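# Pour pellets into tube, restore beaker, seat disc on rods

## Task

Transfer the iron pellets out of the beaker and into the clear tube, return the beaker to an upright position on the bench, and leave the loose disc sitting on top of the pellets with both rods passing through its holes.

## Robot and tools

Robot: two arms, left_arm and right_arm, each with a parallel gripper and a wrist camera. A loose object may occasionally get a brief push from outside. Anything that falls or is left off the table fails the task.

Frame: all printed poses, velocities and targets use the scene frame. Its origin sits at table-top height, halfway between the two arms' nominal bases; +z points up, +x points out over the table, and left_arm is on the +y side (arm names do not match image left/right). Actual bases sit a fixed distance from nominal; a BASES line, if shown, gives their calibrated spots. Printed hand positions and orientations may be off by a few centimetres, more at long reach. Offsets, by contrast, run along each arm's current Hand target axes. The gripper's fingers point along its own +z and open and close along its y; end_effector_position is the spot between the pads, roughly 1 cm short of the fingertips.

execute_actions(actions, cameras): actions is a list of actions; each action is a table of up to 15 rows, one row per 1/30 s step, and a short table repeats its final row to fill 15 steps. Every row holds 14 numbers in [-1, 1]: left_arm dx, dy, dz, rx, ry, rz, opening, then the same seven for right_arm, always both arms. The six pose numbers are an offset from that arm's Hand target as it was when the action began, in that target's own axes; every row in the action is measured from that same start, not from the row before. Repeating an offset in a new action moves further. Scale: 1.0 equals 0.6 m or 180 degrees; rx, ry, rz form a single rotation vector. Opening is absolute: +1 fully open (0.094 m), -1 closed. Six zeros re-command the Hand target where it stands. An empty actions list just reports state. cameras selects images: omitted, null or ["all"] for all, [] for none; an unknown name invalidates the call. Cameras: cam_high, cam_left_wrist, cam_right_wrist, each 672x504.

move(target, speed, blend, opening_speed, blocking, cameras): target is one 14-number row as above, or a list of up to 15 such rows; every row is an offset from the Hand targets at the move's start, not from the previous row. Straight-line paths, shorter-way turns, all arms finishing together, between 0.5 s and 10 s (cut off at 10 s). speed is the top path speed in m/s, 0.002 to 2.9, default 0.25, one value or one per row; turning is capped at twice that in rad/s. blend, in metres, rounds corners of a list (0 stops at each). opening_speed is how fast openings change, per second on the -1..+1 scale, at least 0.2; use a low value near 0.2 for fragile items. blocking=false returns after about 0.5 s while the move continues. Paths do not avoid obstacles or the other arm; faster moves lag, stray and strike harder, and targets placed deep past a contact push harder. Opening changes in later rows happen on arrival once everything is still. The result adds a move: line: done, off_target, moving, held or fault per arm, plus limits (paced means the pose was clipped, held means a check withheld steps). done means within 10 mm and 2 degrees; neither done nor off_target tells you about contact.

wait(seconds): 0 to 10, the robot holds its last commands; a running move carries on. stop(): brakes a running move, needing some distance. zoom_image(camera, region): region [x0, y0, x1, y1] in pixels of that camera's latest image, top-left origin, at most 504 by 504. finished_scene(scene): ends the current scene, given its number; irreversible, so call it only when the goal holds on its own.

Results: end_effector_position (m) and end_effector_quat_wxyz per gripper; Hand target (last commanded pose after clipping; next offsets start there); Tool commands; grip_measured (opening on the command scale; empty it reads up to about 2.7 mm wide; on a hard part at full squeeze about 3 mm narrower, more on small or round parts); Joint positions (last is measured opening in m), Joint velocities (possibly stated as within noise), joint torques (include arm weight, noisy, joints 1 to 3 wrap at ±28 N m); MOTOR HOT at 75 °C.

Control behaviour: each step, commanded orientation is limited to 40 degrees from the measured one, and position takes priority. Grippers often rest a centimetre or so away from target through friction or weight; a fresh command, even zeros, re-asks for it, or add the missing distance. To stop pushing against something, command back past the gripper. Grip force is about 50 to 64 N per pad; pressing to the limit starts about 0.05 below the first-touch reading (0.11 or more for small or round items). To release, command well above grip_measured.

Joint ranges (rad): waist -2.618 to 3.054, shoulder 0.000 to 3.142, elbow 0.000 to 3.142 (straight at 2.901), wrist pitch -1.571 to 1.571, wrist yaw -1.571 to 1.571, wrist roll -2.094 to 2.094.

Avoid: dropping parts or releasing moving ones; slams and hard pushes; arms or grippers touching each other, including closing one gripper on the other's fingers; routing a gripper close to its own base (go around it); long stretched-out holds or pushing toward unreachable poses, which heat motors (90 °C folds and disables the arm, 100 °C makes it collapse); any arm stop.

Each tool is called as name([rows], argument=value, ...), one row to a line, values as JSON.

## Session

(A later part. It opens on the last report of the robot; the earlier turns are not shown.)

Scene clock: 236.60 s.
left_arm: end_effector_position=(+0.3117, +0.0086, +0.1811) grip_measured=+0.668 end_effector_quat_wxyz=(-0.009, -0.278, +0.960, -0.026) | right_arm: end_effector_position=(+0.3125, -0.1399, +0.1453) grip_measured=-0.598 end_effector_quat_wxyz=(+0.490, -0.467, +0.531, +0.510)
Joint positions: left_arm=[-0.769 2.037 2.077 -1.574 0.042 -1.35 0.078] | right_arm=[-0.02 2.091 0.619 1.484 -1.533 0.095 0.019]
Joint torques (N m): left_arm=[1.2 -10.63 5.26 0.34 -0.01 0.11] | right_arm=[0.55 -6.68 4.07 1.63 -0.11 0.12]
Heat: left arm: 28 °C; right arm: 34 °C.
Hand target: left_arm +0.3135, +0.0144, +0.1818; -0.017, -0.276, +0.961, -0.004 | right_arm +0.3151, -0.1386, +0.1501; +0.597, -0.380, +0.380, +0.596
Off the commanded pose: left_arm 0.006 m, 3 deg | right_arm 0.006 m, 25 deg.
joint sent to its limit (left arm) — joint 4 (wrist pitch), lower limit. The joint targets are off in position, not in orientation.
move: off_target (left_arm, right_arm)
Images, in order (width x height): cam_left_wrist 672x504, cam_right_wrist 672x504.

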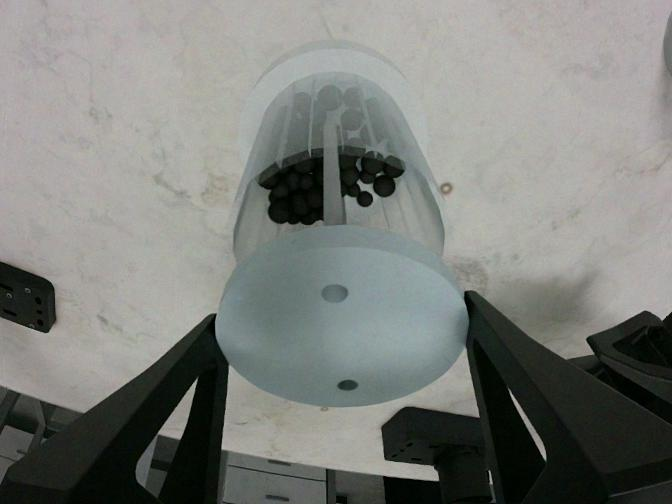

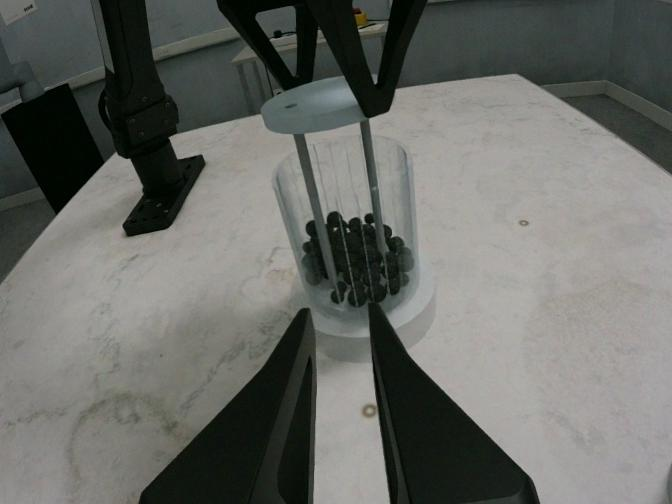

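move(target=[-0.0023,0.001,0.01,0,0,0,0.45, 0,0,0,0,0,0,-0.6], speed=0.03, cameras=["cam_left_wrist","cam_right_wrist"])

zoom_image(camera="cam_left_wrist", region=[270, 80, 400, 240])

zoom_image(camera="cam_right_wrist", region=[240, 50, 400, 170])

Scene clock: 238.83 s.
left_arm: end_effector_position=(+0.3116, +0.0096, +0.1800) grip_measured=+0.668 end_effector_quat_wxyz=(-0.010, -0.277, +0.961, -0.024) | right_arm: end_effector_position=(+0.3125, -0.1399, +0.1453) grip_measured=-0.598 end_effector_quat_wxyz=(+0.491, -0.467, +0.530, +0.509)
Joint positions: left_arm=[-0.767 2.037 2.073 -1.574 0.042 -1.346 0.078] | right_arm=[-0.02 2.091 0.619 1.484 -1.533 0.093 0.019]
Joint torques (N m): left_arm=[0.69 -9.29 5.14 0.35 0.04 0.08] | right_arm=[0.62 -6.74 3.96 1.63 -0.09 0.12]
Heat: left arm: 28 °C; right arm: 34 °C.
Hand target: left_arm +0.3142, +0.0155, +0.1758; -0.017, -0.276, +0.961, -0.004 | right_arm +0.3151, -0.1386, +0.1501; +0.597, -0.380, +0.380, +0.596
Off the commanded pose: left_arm 0.008 m, 2 deg | right_arm 0.006 m, 25 deg.
joint sent to its limit (left arm) — joint 4 (wrist pitch), lower limit. The joint targets are off in position, not in orientation.
move: off_target (right_arm)
Images, in order (width x height): cam_left_wrist 672x504, cam_right_wrist 672x504.

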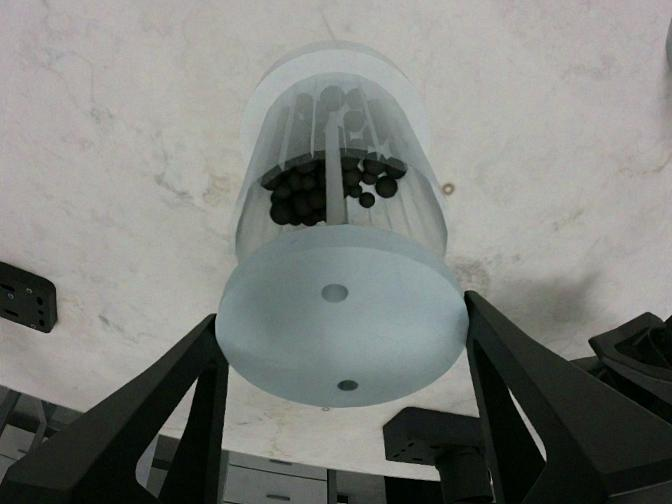

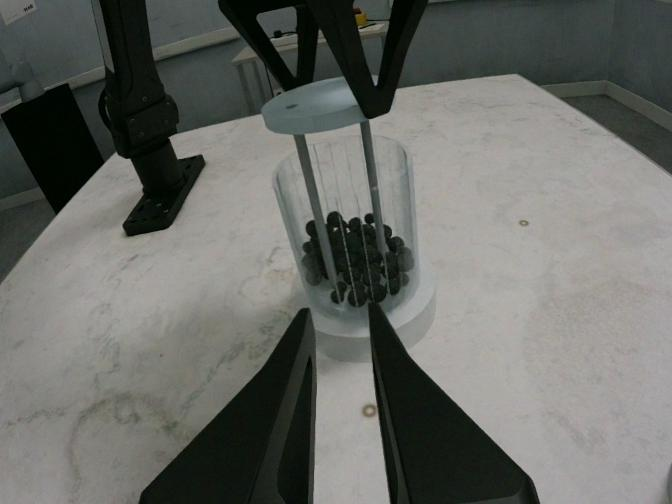

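Scaled by 3.150 from the camera's 672x504 image, which has a finer 960x720 frame.

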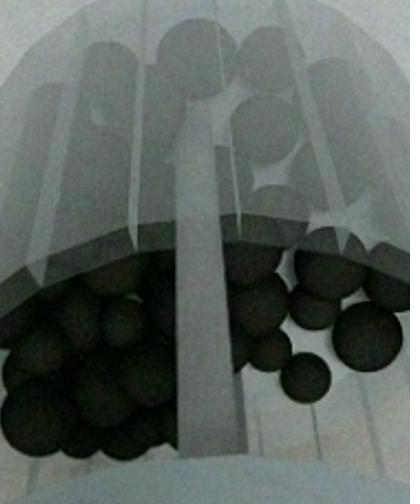

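Scaled by 3.150 from the camera's 672x504 image, which has a finer 960x720 frame.

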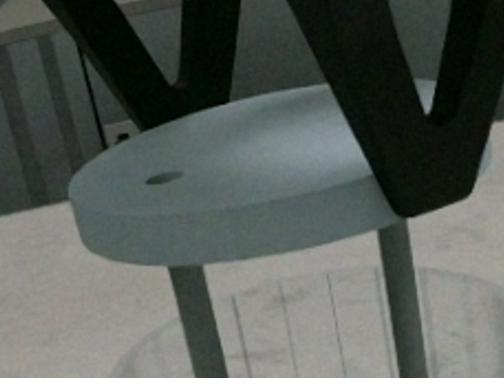

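move(target=[0.0,-0.0024,0.0083,0,0,0,0.45, 0,0,0,0,0,0,-0.6], speed=0.03, cameras=["cam_left_wrist","cam_right_wrist"])

zoom_image(camera="cam_left_wrist", region=[270, 80, 400, 240])

zoom_image(camera="cam_right_wrist", region=[240, 50, 400, 170])

Scene clock: 240.63 s.
left_arm: end_effector_position=(+0.3116, +0.0096, +0.1800) grip_measured=+0.668 end_effector_quat_wxyz=(-0.010, -0.277, +0.961, -0.024) | right_arm: end_effector_position=(+0.3125, -0.1399, +0.1453) grip_measured=-0.598 end_effector_quat_wxyz=(+0.491, -0.467, +0.530, +0.509)
Joint positions: left_arm=[-0.767 2.037 2.073 -1.574 0.042 -1.346 0.078] | right_arm=[-0.02 2.091 0.619 1.484 -1.533 0.093 0.019]
Joint torques (N m): left_arm=[0.68 -7.98 5.48 0.3 0.01 0.05] | right_arm=[0.59 -6.65 3.97 1.64 -0.11 0.11]
Heat: left arm: 28 °C; right arm: 34 °C.
Hand target: left_arm +0.3148, +0.0142, +0.1708; -0.017, -0.276, +0.961, -0.004 | right_arm +0.3151, -0.1386, +0.1501; +0.597, -0.380, +0.380, +0.596
Off the commanded pose: left_arm 0.011 m, 2 deg | right_arm 0.006 m, 25 deg.
joint sent to its limit (left arm) — joint 4 (wrist pitch), lower limit. The joint targets are off in position, not in orientation.
move: off_target (left_arm, right_arm)
Images, in order (width x height): cam_left_wrist 672x504, cam_right_wrist 672x504.

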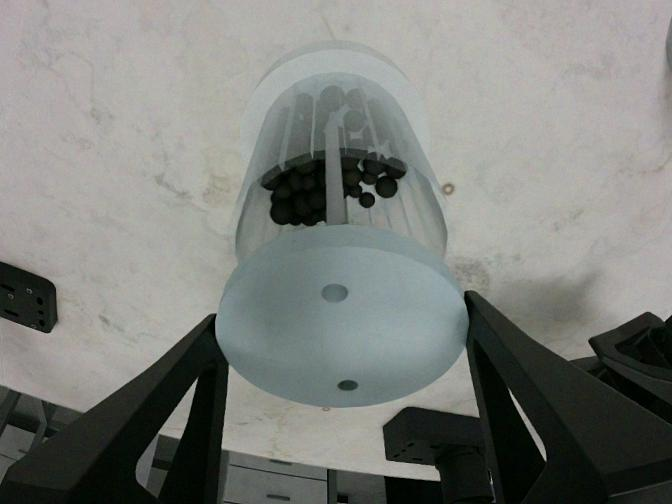

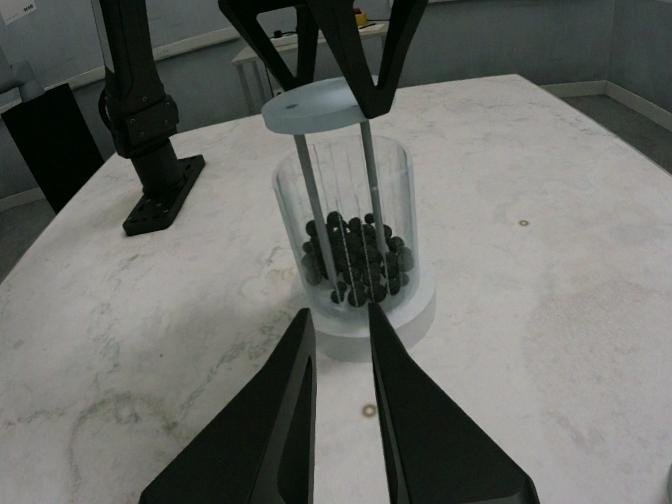

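Scaled by 3.150 from the camera's 672x504 image, which has a finer 960x720 frame.

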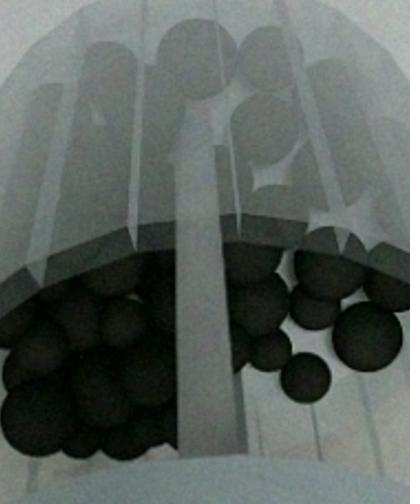

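Scaled by 3.150 from the camera's 672x504 image, which has a finer 960x720 frame.

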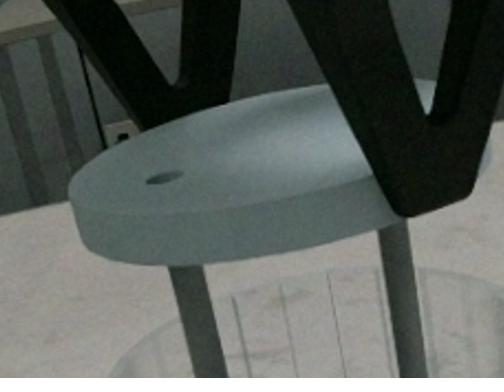

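move(target=[0.0,-0.001,0.0083,0,0,0,0.45, 0,0,0,0,0,0,-0.6], speed=0.03, cameras=["cam_left_wrist","cam_right_wrist"])

zoom_image(camera="cam_left_wrist", region=[270, 80, 400, 240])

zoom_image(camera="cam_right_wrist", region=[240, 50, 400, 170])

Scene clock: 242.13 s.
left_arm: end_effector_position=(+0.3112, +0.0096, +0.1796) grip_measured=+0.668 end_effector_quat_wxyz=(-0.012, -0.277, +0.961, -0.024) | right_arm: end_effector_position=(+0.3125, -0.1399, +0.1453) grip_measured=-0.598 end_effector_quat_wxyz=(+0.491, -0.467, +0.530, +0.509)
Joint positions: left_arm=[-0.767 2.037 2.071 -1.574 0.043 -1.346 0.078] | right_arm=[-0.02 2.091 0.619 1.484 -1.533 0.093 0.019]
Joint torques (N m): left_arm=[0.34 -7.83 4.36 0.48 -0.05 0.11] | right_arm=[0.53 -6.78 4.04 1.62 -0.11 0.14]
Heat: left arm: 28 °C; right arm: 34 °C.
Hand target: left_arm +0.3150, +0.0136, +0.1658; -0.017, -0.276, +0.961, -0.004 | right_arm +0.3151, -0.1386, +0.1501; +0.597, -0.380, +0.380, +0.596
Off the commanded pose: left_arm 0.015 m, 2 deg | right_arm 0.006 m, 25 deg.
move: off_target (left_arm, right_arm)
Images, in order (width x height): cam_left_wrist 672x504, cam_right_wrist 672x504.

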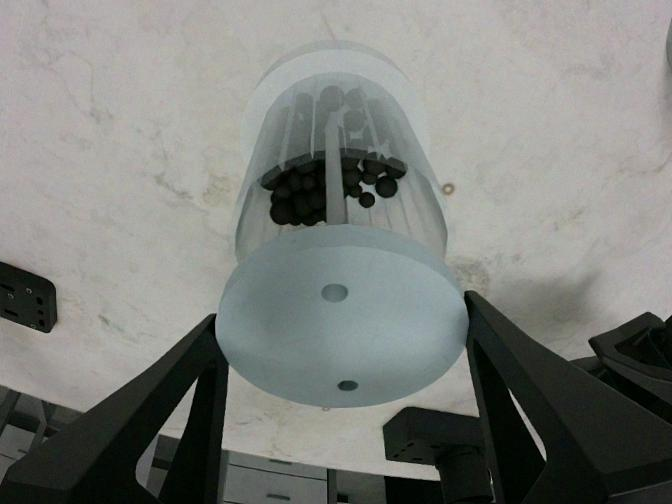

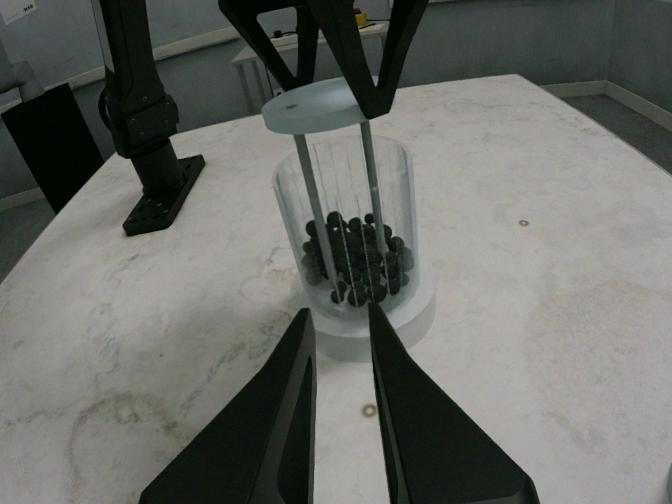

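Scaled by 3.150 from the camera's 672x504 image, which has a finer 960x720 frame.

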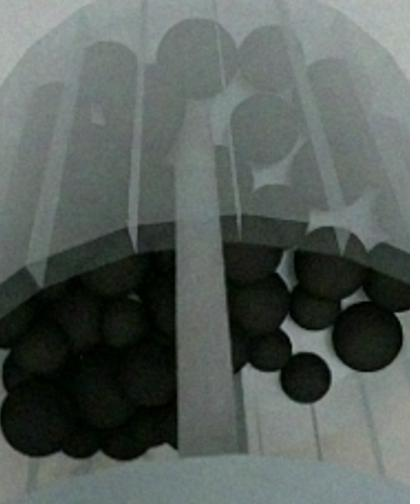

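Scaled by 3.150 from the camera's 672x504 image, which has a finer 960x720 frame.

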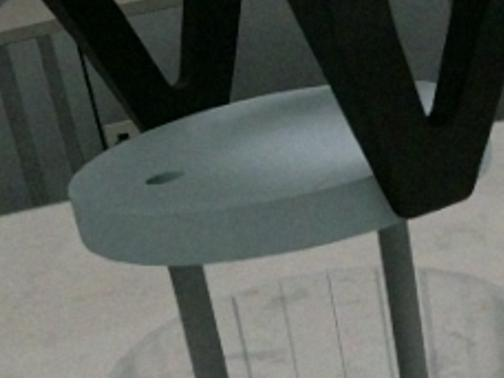

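move(target=[-0.0011,-0.0049,0.0,0,0,0,0.45, 0,0,0,0,0,0,-0.6], speed=0.03, cameras=["cam_left_wrist","cam_right_wrist"])

zoom_image(camera="cam_left_wrist", region=[270, 80, 400, 240])

zoom_image(camera="cam_right_wrist", region=[240, 50, 400, 170])

Scene clock: 244.00 s.
left_arm: end_effector_position=(+0.3114, +0.0098, +0.1796) grip_measured=+0.668 end_effector_quat_wxyz=(-0.012, -0.278, +0.960, -0.024) | right_arm: end_effector_position=(+0.3125, -0.1399, +0.1453) grip_measured=-0.598 end_effector_quat_wxyz=(+0.491, -0.467, +0.530, +0.509)
Joint positions: left_arm=[-0.766 2.037 2.071 -1.574 0.045 -1.346 0.078] | right_arm=[-0.02 2.091 0.619 1.484 -1.533 0.093 0.019]
Joint torques (N m): left_arm=[0.27 -6.94 6.02 0.37 -0.08 0.06] | right_arm=[0.65 -6.76 4.01 1.6 -0.11 0.11]
Heat: left arm: 28 °C; right arm: 34 °C.
Hand target: left_arm +0.3171, +0.0115, +0.1658; -0.017, -0.276, +0.961, -0.004 | right_arm +0.3151, -0.1386, +0.1501; +0.597, -0.380, +0.380, +0.596
Off the commanded pose: left_arm 0.015 m, 2 deg | right_arm 0.006 m, 25 deg.
move: off_target (left_arm, right_arm)
Images, in order (width x height): cam_left_wrist 672x504, cam_right_wrist 672x504.

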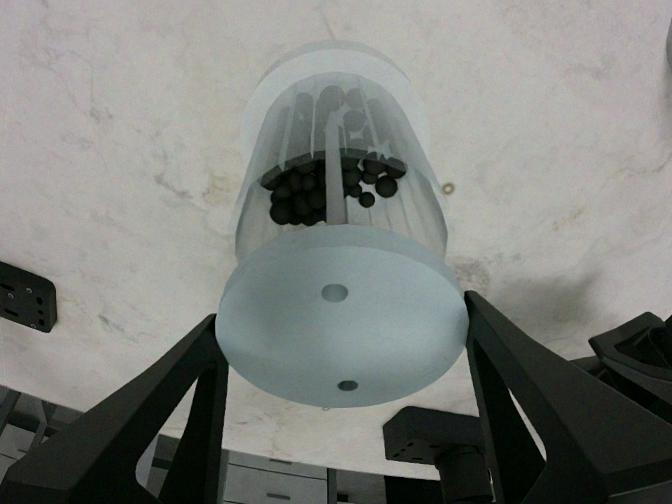

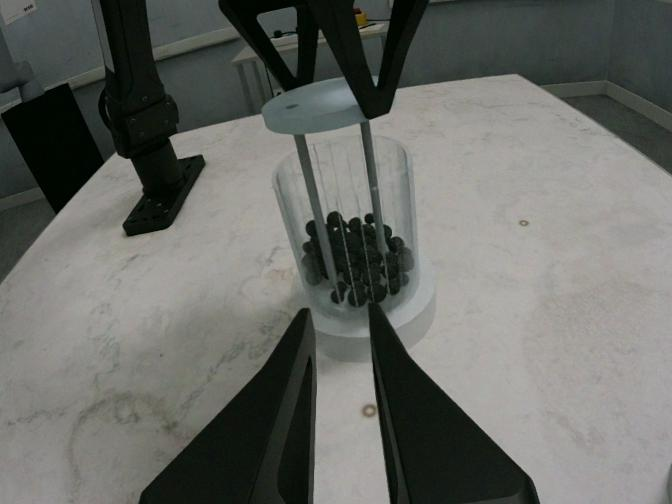

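Scaled by 3.150 from the camera's 672x504 image, which has a finer 960x720 frame.

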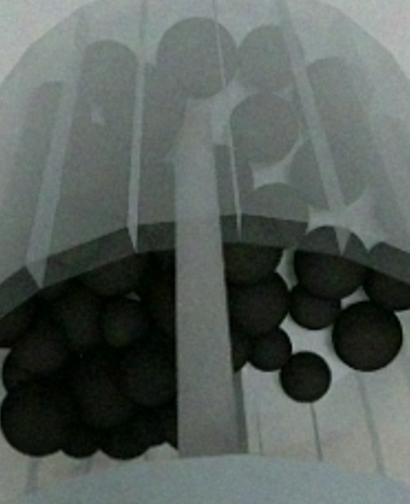

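Scaled by 3.150 from the camera's 672x504 image, which has a finer 960x720 frame.

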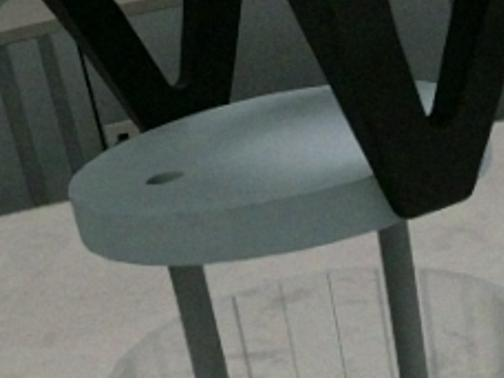

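move(target=[-0.0011,-0.0065,0.0,0,0,0,0.45, 0,0,0,0,0,0,-0.6], speed=0.03, cameras=["cam_left_wrist","cam_right_wrist"])

zoom_image(camera="cam_left_wrist", region=[270, 80, 400, 240])

zoom_image(camera="cam_right_wrist", region=[240, 50, 400, 170])

Scene clock: 245.57 s.
left_arm: end_effector_position=(+0.3120, +0.0093, +0.1796) grip_measured=+0.668 end_effector_quat_wxyz=(-0.014, -0.277, +0.961, -0.020) | right_arm: end_effector_position=(+0.3125, -0.1399, +0.1453) grip_measured=-0.598 end_effector_quat_wxyz=(+0.491, -0.467, +0.530, +0.509)
Joint positions: left_arm=[-0.766 2.053 2.094 -1.591 0.045 -1.344 0.078] | right_arm=[-0.02 2.091 0.619 1.484 -1.533 0.093 0.019]
Joint torques (N m): left_arm=[0.46 -6.69 6.16 0.5 -0.06 0.09] | right_arm=[0.49 -6.83 4.01 1.61 -0.11 0.12]
Heat: left arm: 28 °C; right arm: 34 °C.
Hand target: left_arm +0.3197, +0.0085, +0.1658; -0.017, -0.276, +0.961, -0.004 | right_arm +0.3151, -0.1386, +0.1501; +0.597, -0.380, +0.380, +0.596
Off the commanded pose: left_arm 0.016 m, 2 deg | right_arm 0.006 m, 25 deg.
joint read past its limit (left arm) — joint 4 (wrist pitch), lower limit.
joint sent to its limit (left arm) — joint 4 (wrist pitch), lower limit. The joint targets are off in position, not in orientation.
move: off_target (left_arm, right_arm)
Images, in order (width x height): cam_left_wrist 672x504, cam_right_wrist 672x504.

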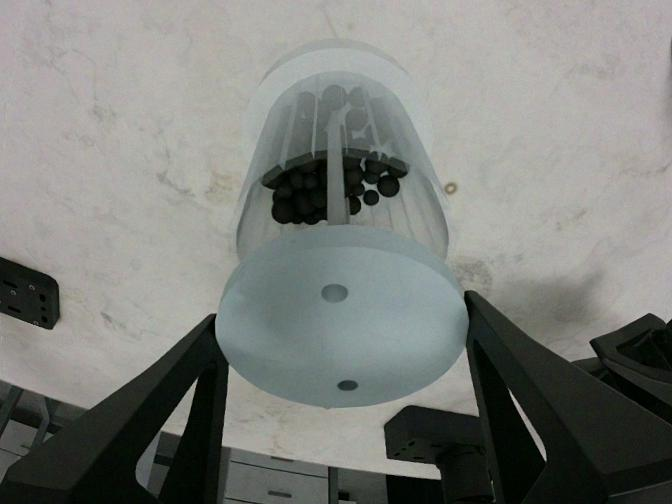

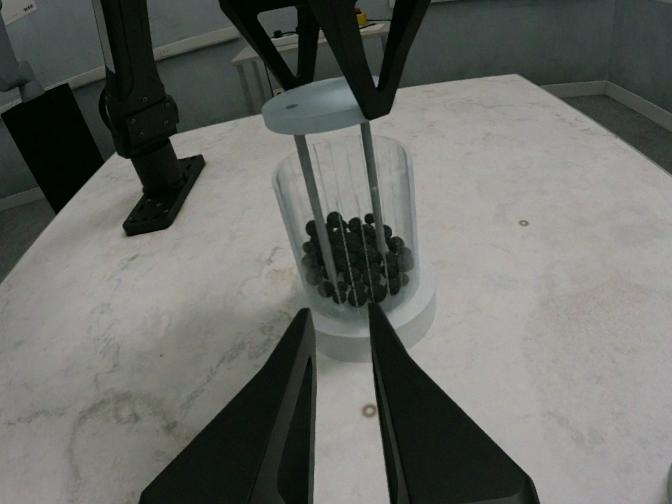

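Scaled by 3.150 from the camera's 672x504 image, which has a finer 960x720 frame.

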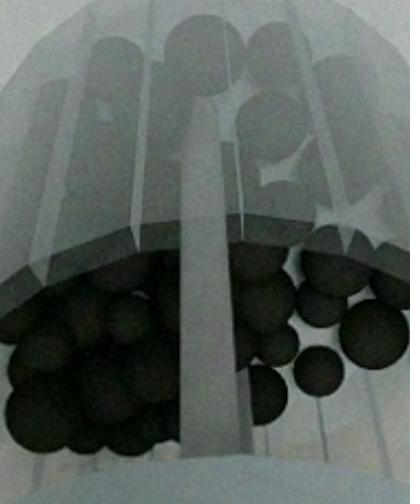

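Scaled by 3.150 from the camera's 672x504 image, which has a finer 960x720 frame.

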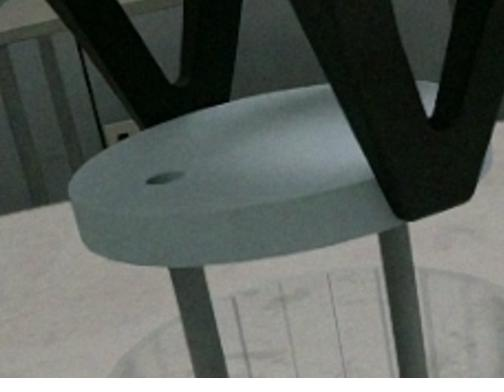

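move(target=[0,-0.002,-0.024,0,0,0,0.45, 0,0,0,0,0,0,-0.6], speed=0.04, cameras=["cam_left_wrist","cam_right_wrist"])

zoom_image(camera="cam_left_wrist", region=[270, 80, 400, 240])

zoom_image(camera="cam_right_wrist", region=[240, 50, 400, 170])

Scene clock: 247.80 s.
left_arm: end_effector_position=(+0.3121, +0.0092, +0.1803) grip_measured=+0.668 end_effector_quat_wxyz=(-0.014, -0.277, +0.961, -0.021) | right_arm: end_effector_position=(+0.3125, -0.1399, +0.1453) grip_measured=-0.598 end_effector_quat_wxyz=(+0.491, -0.467, +0.530, +0.509)
Joint positions: left_arm=[-0.766 2.053 2.097 -1.593 0.045 -1.344 0.078] | right_arm=[-0.02 2.091 0.619 1.484 -1.533 0.093 0.019]
Joint torques (N m): left_arm=[0.68 -8.94 7.31 0.45 0.01 0.03] | right_arm=[0.54 -6.84 4.08 1.61 -0.1 0.14]
Heat: left arm: 28 °C; right arm: 34 °C.
Hand target: left_arm +0.3208, +0.0078, +0.1802; -0.017, -0.276, +0.961, -0.004 | right_arm +0.3151, -0.1386, +0.1501; +0.597, -0.380, +0.380, +0.596
Off the commanded pose: left_arm 0.009 m, 2 deg | right_arm 0.006 m, 25 deg.
joint read past its limit (left arm) — joint 4 (wrist pitch), lower limit.
joint sent to its limit (left arm) — joint 4 (wrist pitch), lower limit. The joint targets are off in position, not in orientation.
move: off_target (right_arm)
Images, in order (width x height): cam_left_wrist 672x504, cam_right_wrist 672x504.

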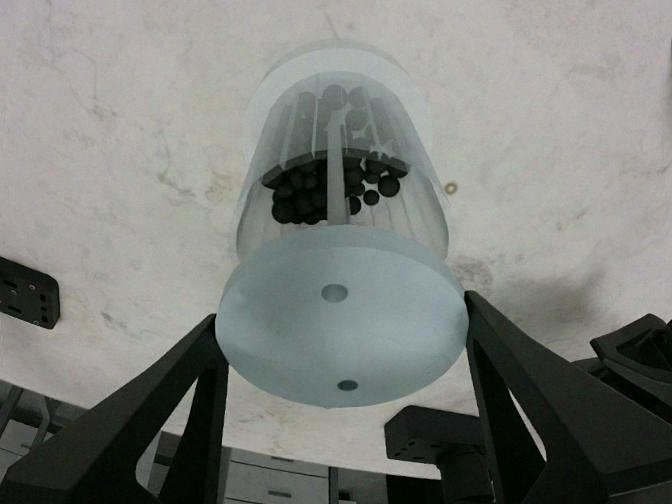

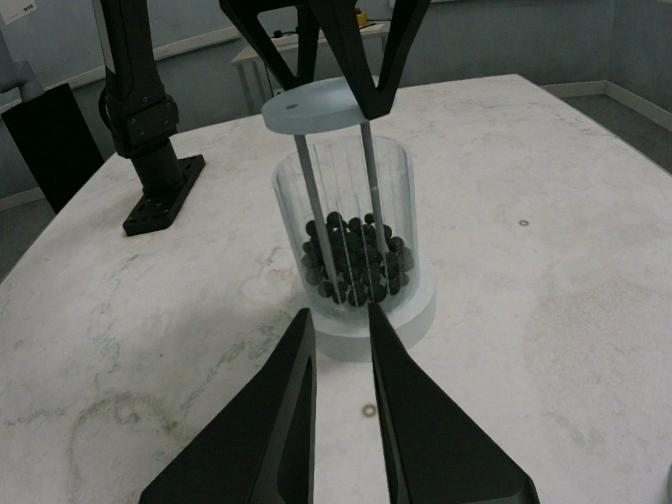

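Scaled by 3.150 from the camera's 672x504 image, which has a finer 960x720 frame.

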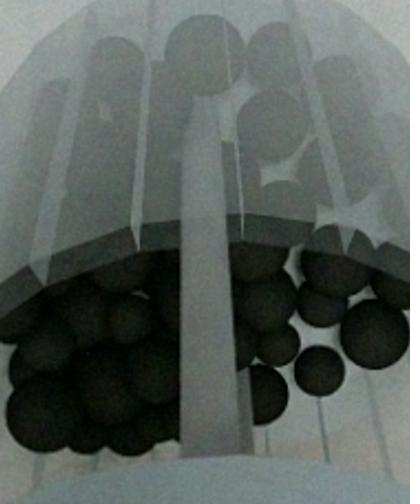

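Scaled by 3.150 from the camera's 672x504 image, which has a finer 960x720 frame.

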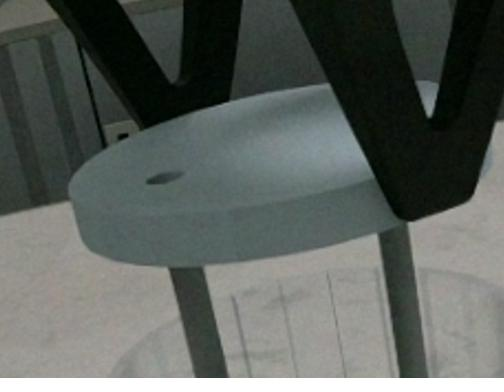

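move(target=[0,-0.002,-0.012,0,0,0,0.45, 0,0,0,0,0,0,-0.6], speed=0.04, cameras=["cam_left_wrist","cam_right_wrist"])

zoom_image(camera="cam_left_wrist", region=[270, 80, 400, 240])

zoom_image(camera="cam_right_wrist", region=[240, 50, 400, 170])

Scene clock: 249.37 s.
left_arm: end_effector_position=(+0.3125, +0.0088, +0.1811) grip_measured=+0.668 end_effector_quat_wxyz=(-0.013, -0.277, +0.961, -0.022) | right_arm: end_effector_position=(+0.3125, -0.1399, +0.1453) grip_measured=-0.598 end_effector_quat_wxyz=(+0.491, -0.467, +0.530, +0.509)
Joint positions: left_arm=[-0.766 2.053 2.1 -1.593 0.045 -1.344 0.078] | right_arm=[-0.02 2.091 0.619 1.484 -1.533 0.093 0.019]
Joint torques (N m): left_arm=[0.7 -10.17 7.92 0.43 -0.01 0.02] | right_arm=[0.64 -6.76 3.92 1.61 -0.11 0.13]
Heat: left arm: 28 °C; right arm: 34 °C.
Hand target: left_arm +0.3216, +0.0069, +0.1874; -0.017, -0.276, +0.961, -0.004 | right_arm +0.3151, -0.1386, +0.1501; +0.597, -0.380, +0.380, +0.596
Off the commanded pose: left_arm 0.011 m, 2 deg | right_arm 0.006 m, 25 deg.
joint read past its limit (left arm) — joint 4 (wrist pitch), lower limit.
joint sent to its limit (left arm) — joint 4 (wrist pitch), lower limit. The joint targets are off in position and orientation.
move: off_target (left_arm, right_arm)
Images, in order (width x height): cam_left_wrist 672x504, cam_right_wrist 672x504.

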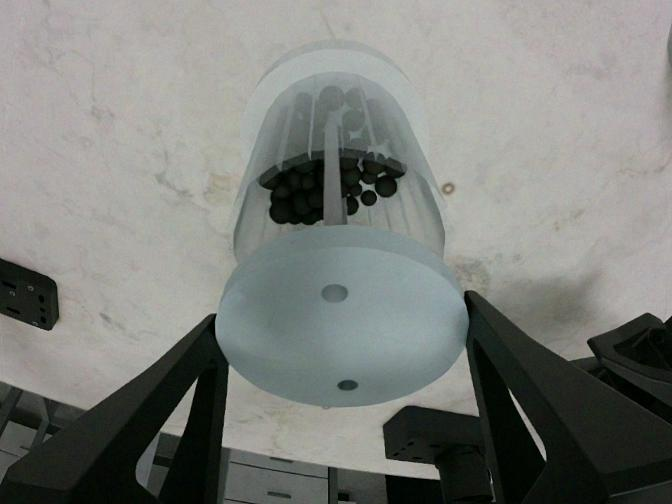

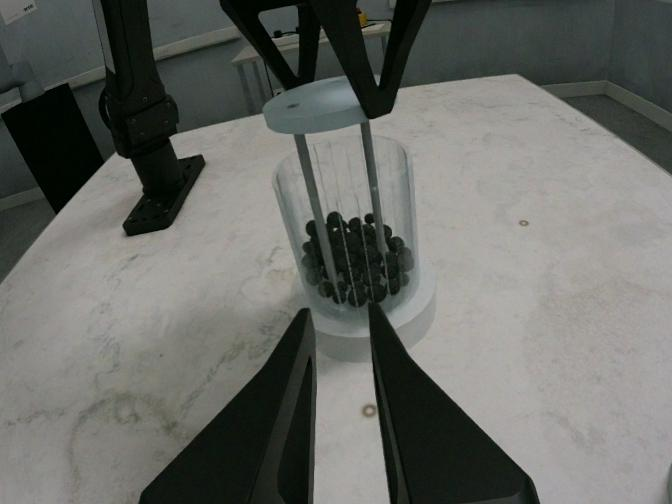

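Scaled by 3.150 from the camera's 672x504 image, which has a finer 960x720 frame.

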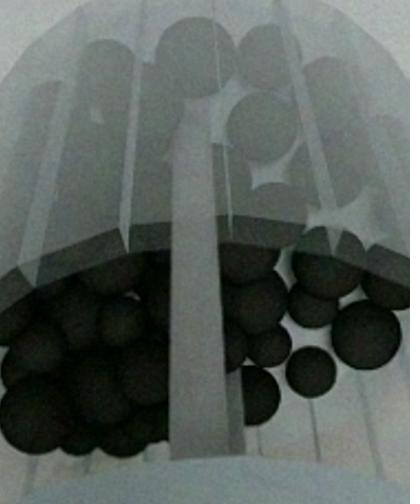

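Scaled by 3.150 from the camera's 672x504 image, which has a finer 960x720 frame.

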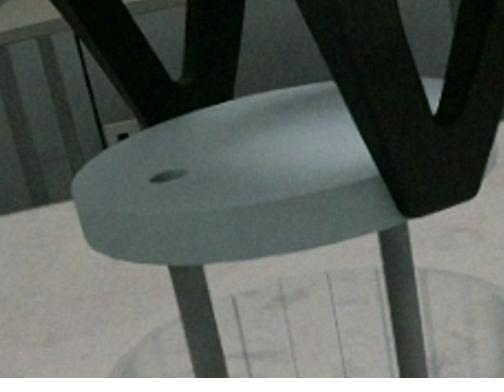

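move(target=[0,0,0.0233,0,0,-0.004,0.45, 0,0,0,0,0,0,-0.6], speed=0.03, cameras=["cam_left_wrist","cam_right_wrist"])

zoom_image(camera="cam_left_wrist", region=[270, 80, 400, 240])

zoom_image(camera="cam_right_wrist", region=[240, 50, 400, 170])

Scene clock: 252.27 s.
left_arm: end_effector_position=(+0.3126, +0.0087, +0.1799) grip_measured=+0.668 end_effector_quat_wxyz=(-0.014, -0.277, +0.961, -0.021) | right_arm: end_effector_position=(+0.3125, -0.1399, +0.1453) grip_measured=-0.598 end_effector_quat_wxyz=(+0.491, -0.467, +0.530, +0.509)
Joint positions: left_arm=[-0.766 2.056 2.1 -1.593 0.045 -1.344 0.078] | right_arm=[-0.02 2.091 0.619 1.484 -1.533 0.093 0.019]
Joint torques (N m): left_arm=[0.57 -7.64 6.97 0.52 0.01 -0.06] | right_arm=[0.55 -6.76 3.96 1.64 -0.12 0.12]
Heat: left arm: 28 °C; right arm: 34 °C.
Hand target: left_arm +0.3212, +0.0066, +0.1734; -0.017, -0.282, +0.959, -0.004 | right_arm +0.3151, -0.1386, +0.1501; +0.597, -0.380, +0.380, +0.596
Off the commanded pose: left_arm 0.011 m, 2 deg | right_arm 0.006 m, 25 deg.
joint read past its limit (left arm) — joint 4 (wrist pitch), lower limit.
joint sent to its limit (left arm) — joint 4 (wrist pitch), lower limit. The joint targets are off in position, not in orientation.
move: off_target (left_arm, right_arm)
Images, in order (width x height): cam_left_wrist 672x504, cam_right_wrist 672x504.

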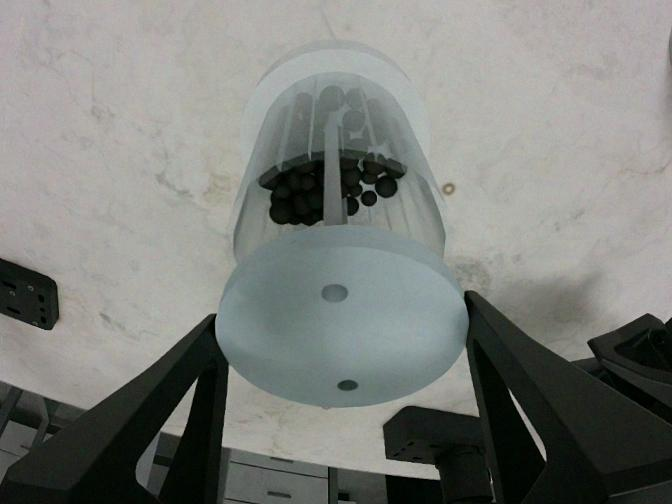

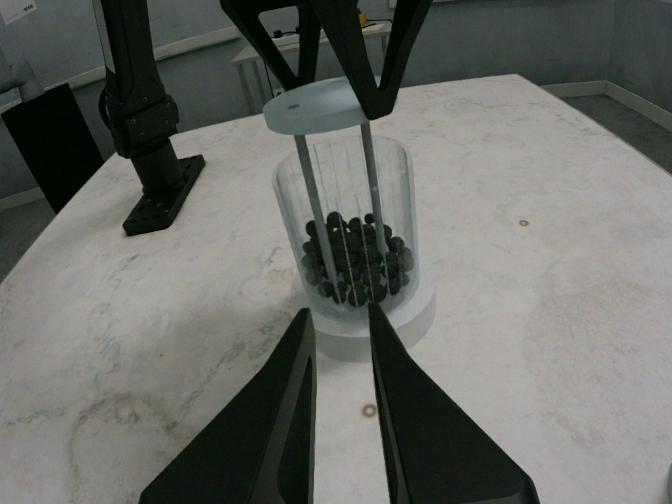

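Scaled by 3.150 from the camera's 672x504 image, which has a finer 960x720 frame.

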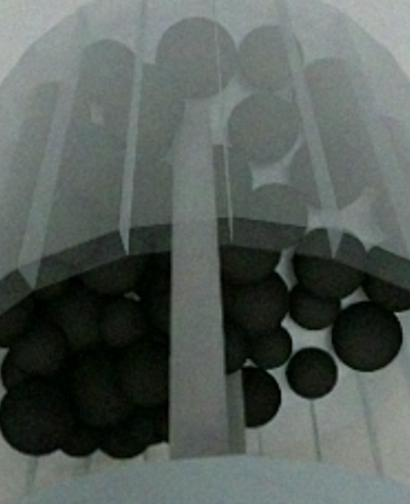

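Scaled by 3.150 from the camera's 672x504 image, which has a finer 960x720 frame.

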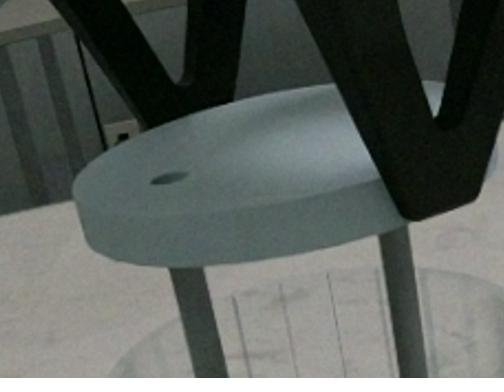

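move(target=[0.001,0,0.01,0,0,0,0.45, 0,0,0,0,0,0,-0.6], speed=0.03, cameras=["cam_left_wrist","cam_right_wrist"])

zoom_image(camera="cam_left_wrist", region=[270, 80, 400, 240])

zoom_image(camera="cam_right_wrist", region=[240, 50, 400, 170])

Scene clock: 253.80 s.
left_arm: end_effector_position=(+0.3127, +0.0086, +0.1794) grip_measured=+0.668 end_effector_quat_wxyz=(-0.014, -0.277, +0.961, -0.020) | right_arm: end_effector_position=(+0.3125, -0.1399, +0.1453) grip_measured=-0.598 end_effector_quat_wxyz=(+0.491, -0.467, +0.530, +0.509)
Joint positions: left_arm=[-0.766 2.057 2.1 -1.593 0.045 -1.344 0.078] | right_arm=[-0.02 2.091 0.619 1.484 -1.533 0.093 0.019]
Joint torques (N m): left_arm=[-0.14 -6.74 6.38 0.54 -0.05 -0.09] | right_arm=[0.55 -6.9 3.95 1.63 -0.09 0.09]
Heat: left arm: 28 °C; right arm: 34 °C.
Hand target: left_arm +0.3205, +0.0062, +0.1674; -0.017, -0.282, +0.959, -0.004 | right_arm +0.3151, -0.1386, +0.1501; +0.597, -0.380, +0.380, +0.596
Off the commanded pose: left_arm 0.015 m, 2 deg | right_arm 0.006 m, 25 deg.
joint read past its limit (left arm) — joint 4 (wrist pitch), lower limit.
joint sent to its limit (left arm) — joint 4 (wrist pitch), lower limit. The joint targets are off in position, not in orientation.
move: off_target (left_arm, right_arm)
Images, in order (width x height): cam_left_wrist 672x504, cam_right_wrist 672x504.

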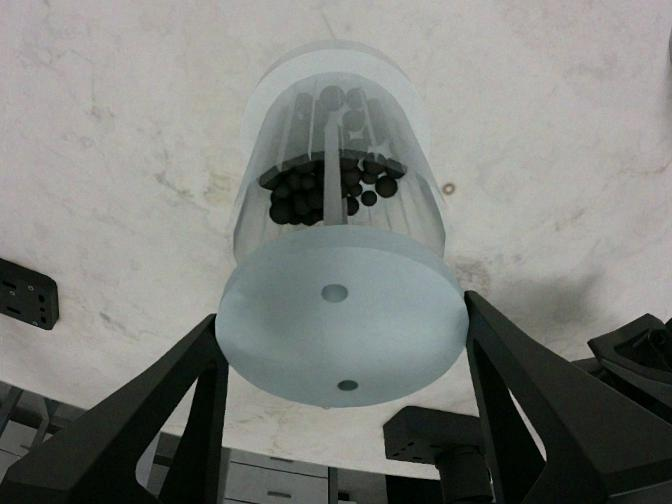

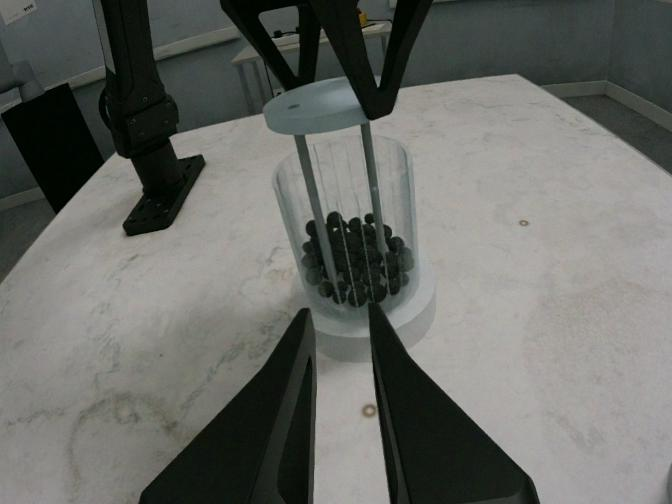

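Scaled by 3.150 from the camera's 672x504 image, which has a finer 960x720 frame.

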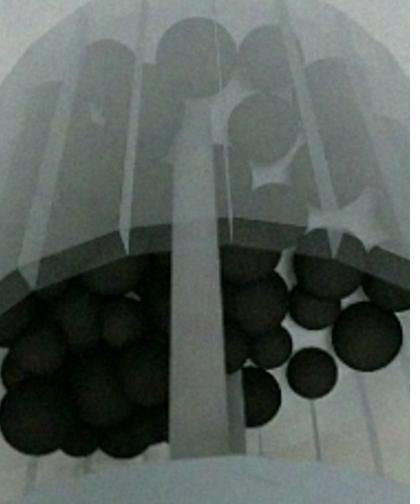

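Scaled by 3.150 from the camera's 672x504 image, which has a finer 960x720 frame.

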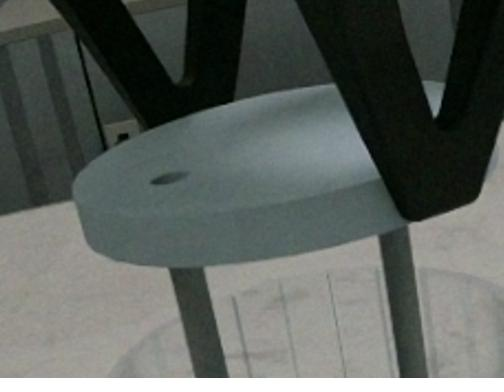

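zoom_image(camera="cam_left_wrist", region=[310, 270, 370, 315])

zoom_image(camera="cam_left_wrist", region=[320, 365, 380, 410])

zoom_image(camera="cam_right_wrist", region=[265, 90, 325, 135])

Scaled by 8.400 from the camera's 672x504 image, which has a finer 960x720 frame.

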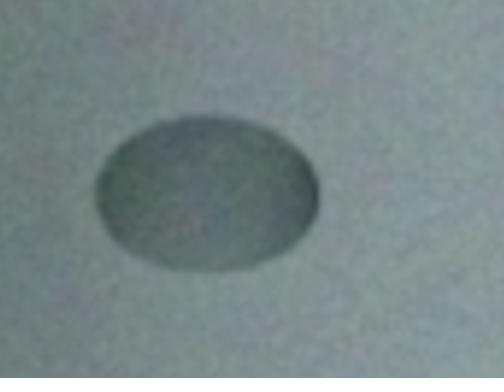

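Scaled by 8.400 from the camera's 672x504 image, which has a finer 960x720 frame.

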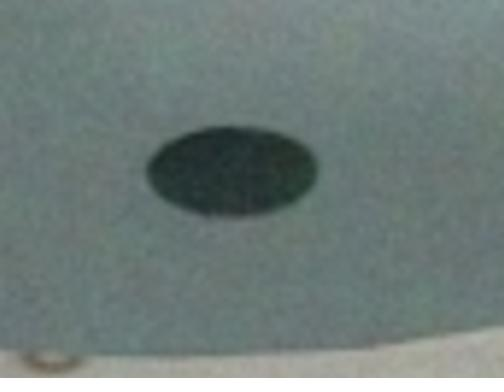

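Scaled by 8.400 from the camera's 672x504 image, which has a finer 960x720 frame.

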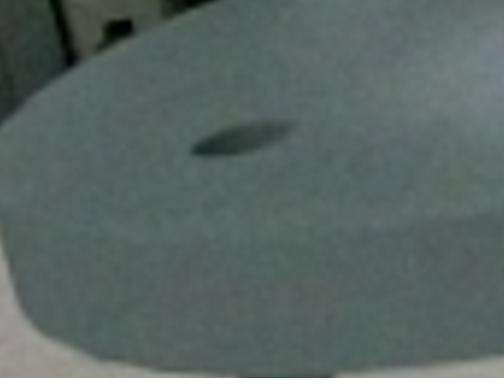

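zoom_image(camera="cam_left_wrist", region=[305, 150, 365, 230])

zoom_image(camera="cam_right_wrist", region=[280, 90, 340, 170])

Scaled by 6.300 from the camera's 672x504 image, which has a finer 960x720 frame.

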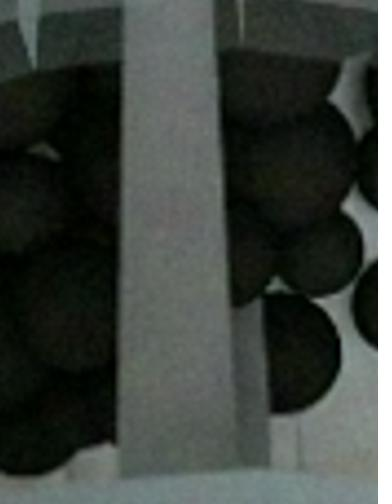

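Scaled by 6.300 from the camera's 672x504 image, which has a finer 960x720 frame.

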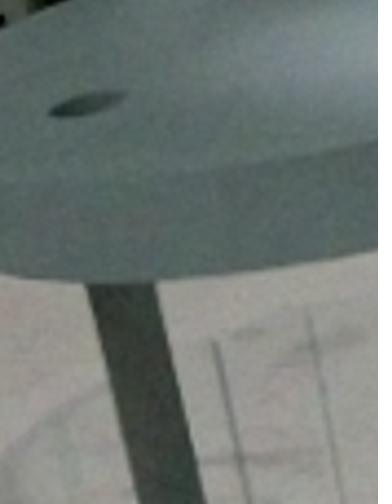

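move(target=[0.0028,-0.0005,-0.022,0,0,-0.012,0.45, 0,0,0,0,0,0,-0.6], speed=0.04, cameras=["cam_left_wrist","cam_right_wrist"])

zoom_image(camera="cam_left_wrist", region=[305, 150, 365, 230])

zoom_image(camera="cam_right_wrist", region=[280, 90, 340, 170])

Scene clock: 257.70 s.
left_arm: end_effector_position=(+0.3129, +0.0084, +0.1798) grip_measured=+0.668 end_effector_quat_wxyz=(-0.014, -0.290, +0.957, -0.021) | right_arm: end_effector_position=(+0.3125, -0.1399, +0.1453) grip_measured=-0.598 end_effector_quat_wxyz=(+0.491, -0.467, +0.530, +0.509)
Joint positions: left_arm=[-0.766 2.057 2.102 -1.593 0.045 -1.372 0.078] | right_arm=[-0.02 2.091 0.619 1.484 -1.533 0.093 0.019]
Joint torques (N m): left_arm=[-0.25 -9.18 7.19 0.49 -0.03 -0.16] | right_arm=[0.5 -6.82 3.93 1.61 -0.08 0.13]
Heat: left arm: 28 °C; right arm: 34 °C.
Hand target: left_arm +0.3197, +0.0053, +0.1807; -0.017, -0.300, +0.954, -0.004 | right_arm +0.3151, -0.1386, +0.1501; +0.597, -0.380, +0.380, +0.596
Off the commanded pose: left_arm 0.008 m, 2 deg | right_arm 0.006 m, 25 deg.
joint read past its limit (left arm) — joint 4 (wrist pitch), lower limit.
joint sent to its limit (left arm) — joint 4 (wrist pitch), lower limit. The joint targets are off in position, not in orientation.
move: off_target (right_arm)
Images, in order (width x height): cam_left_wrist 672x504, cam_right_wrist 672x504.

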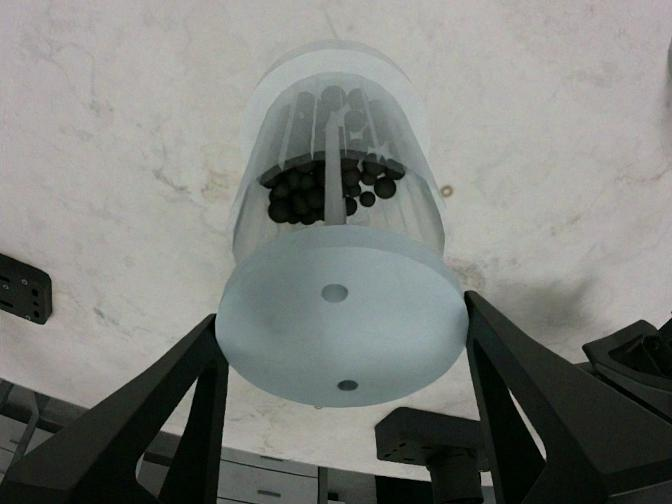

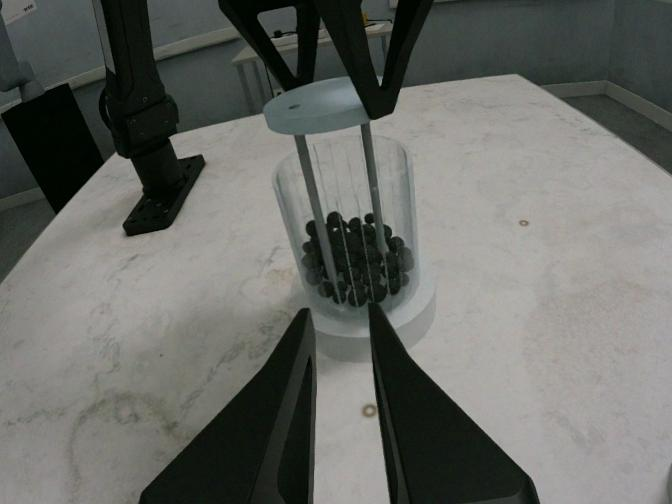

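Scaled by 6.300 from the camera's 672x504 image, which has a finer 960x720 frame.

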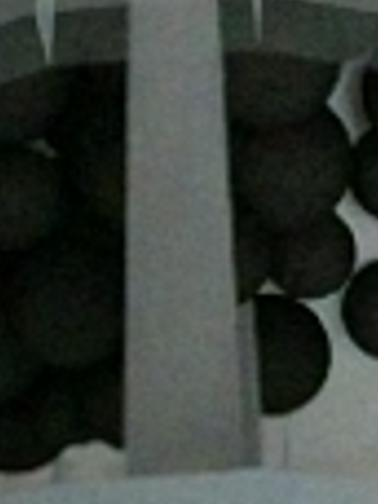

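Scaled by 6.300 from the camera's 672x504 image, which has a finer 960x720 frame.

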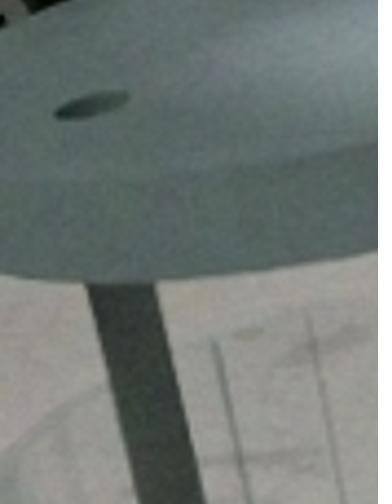

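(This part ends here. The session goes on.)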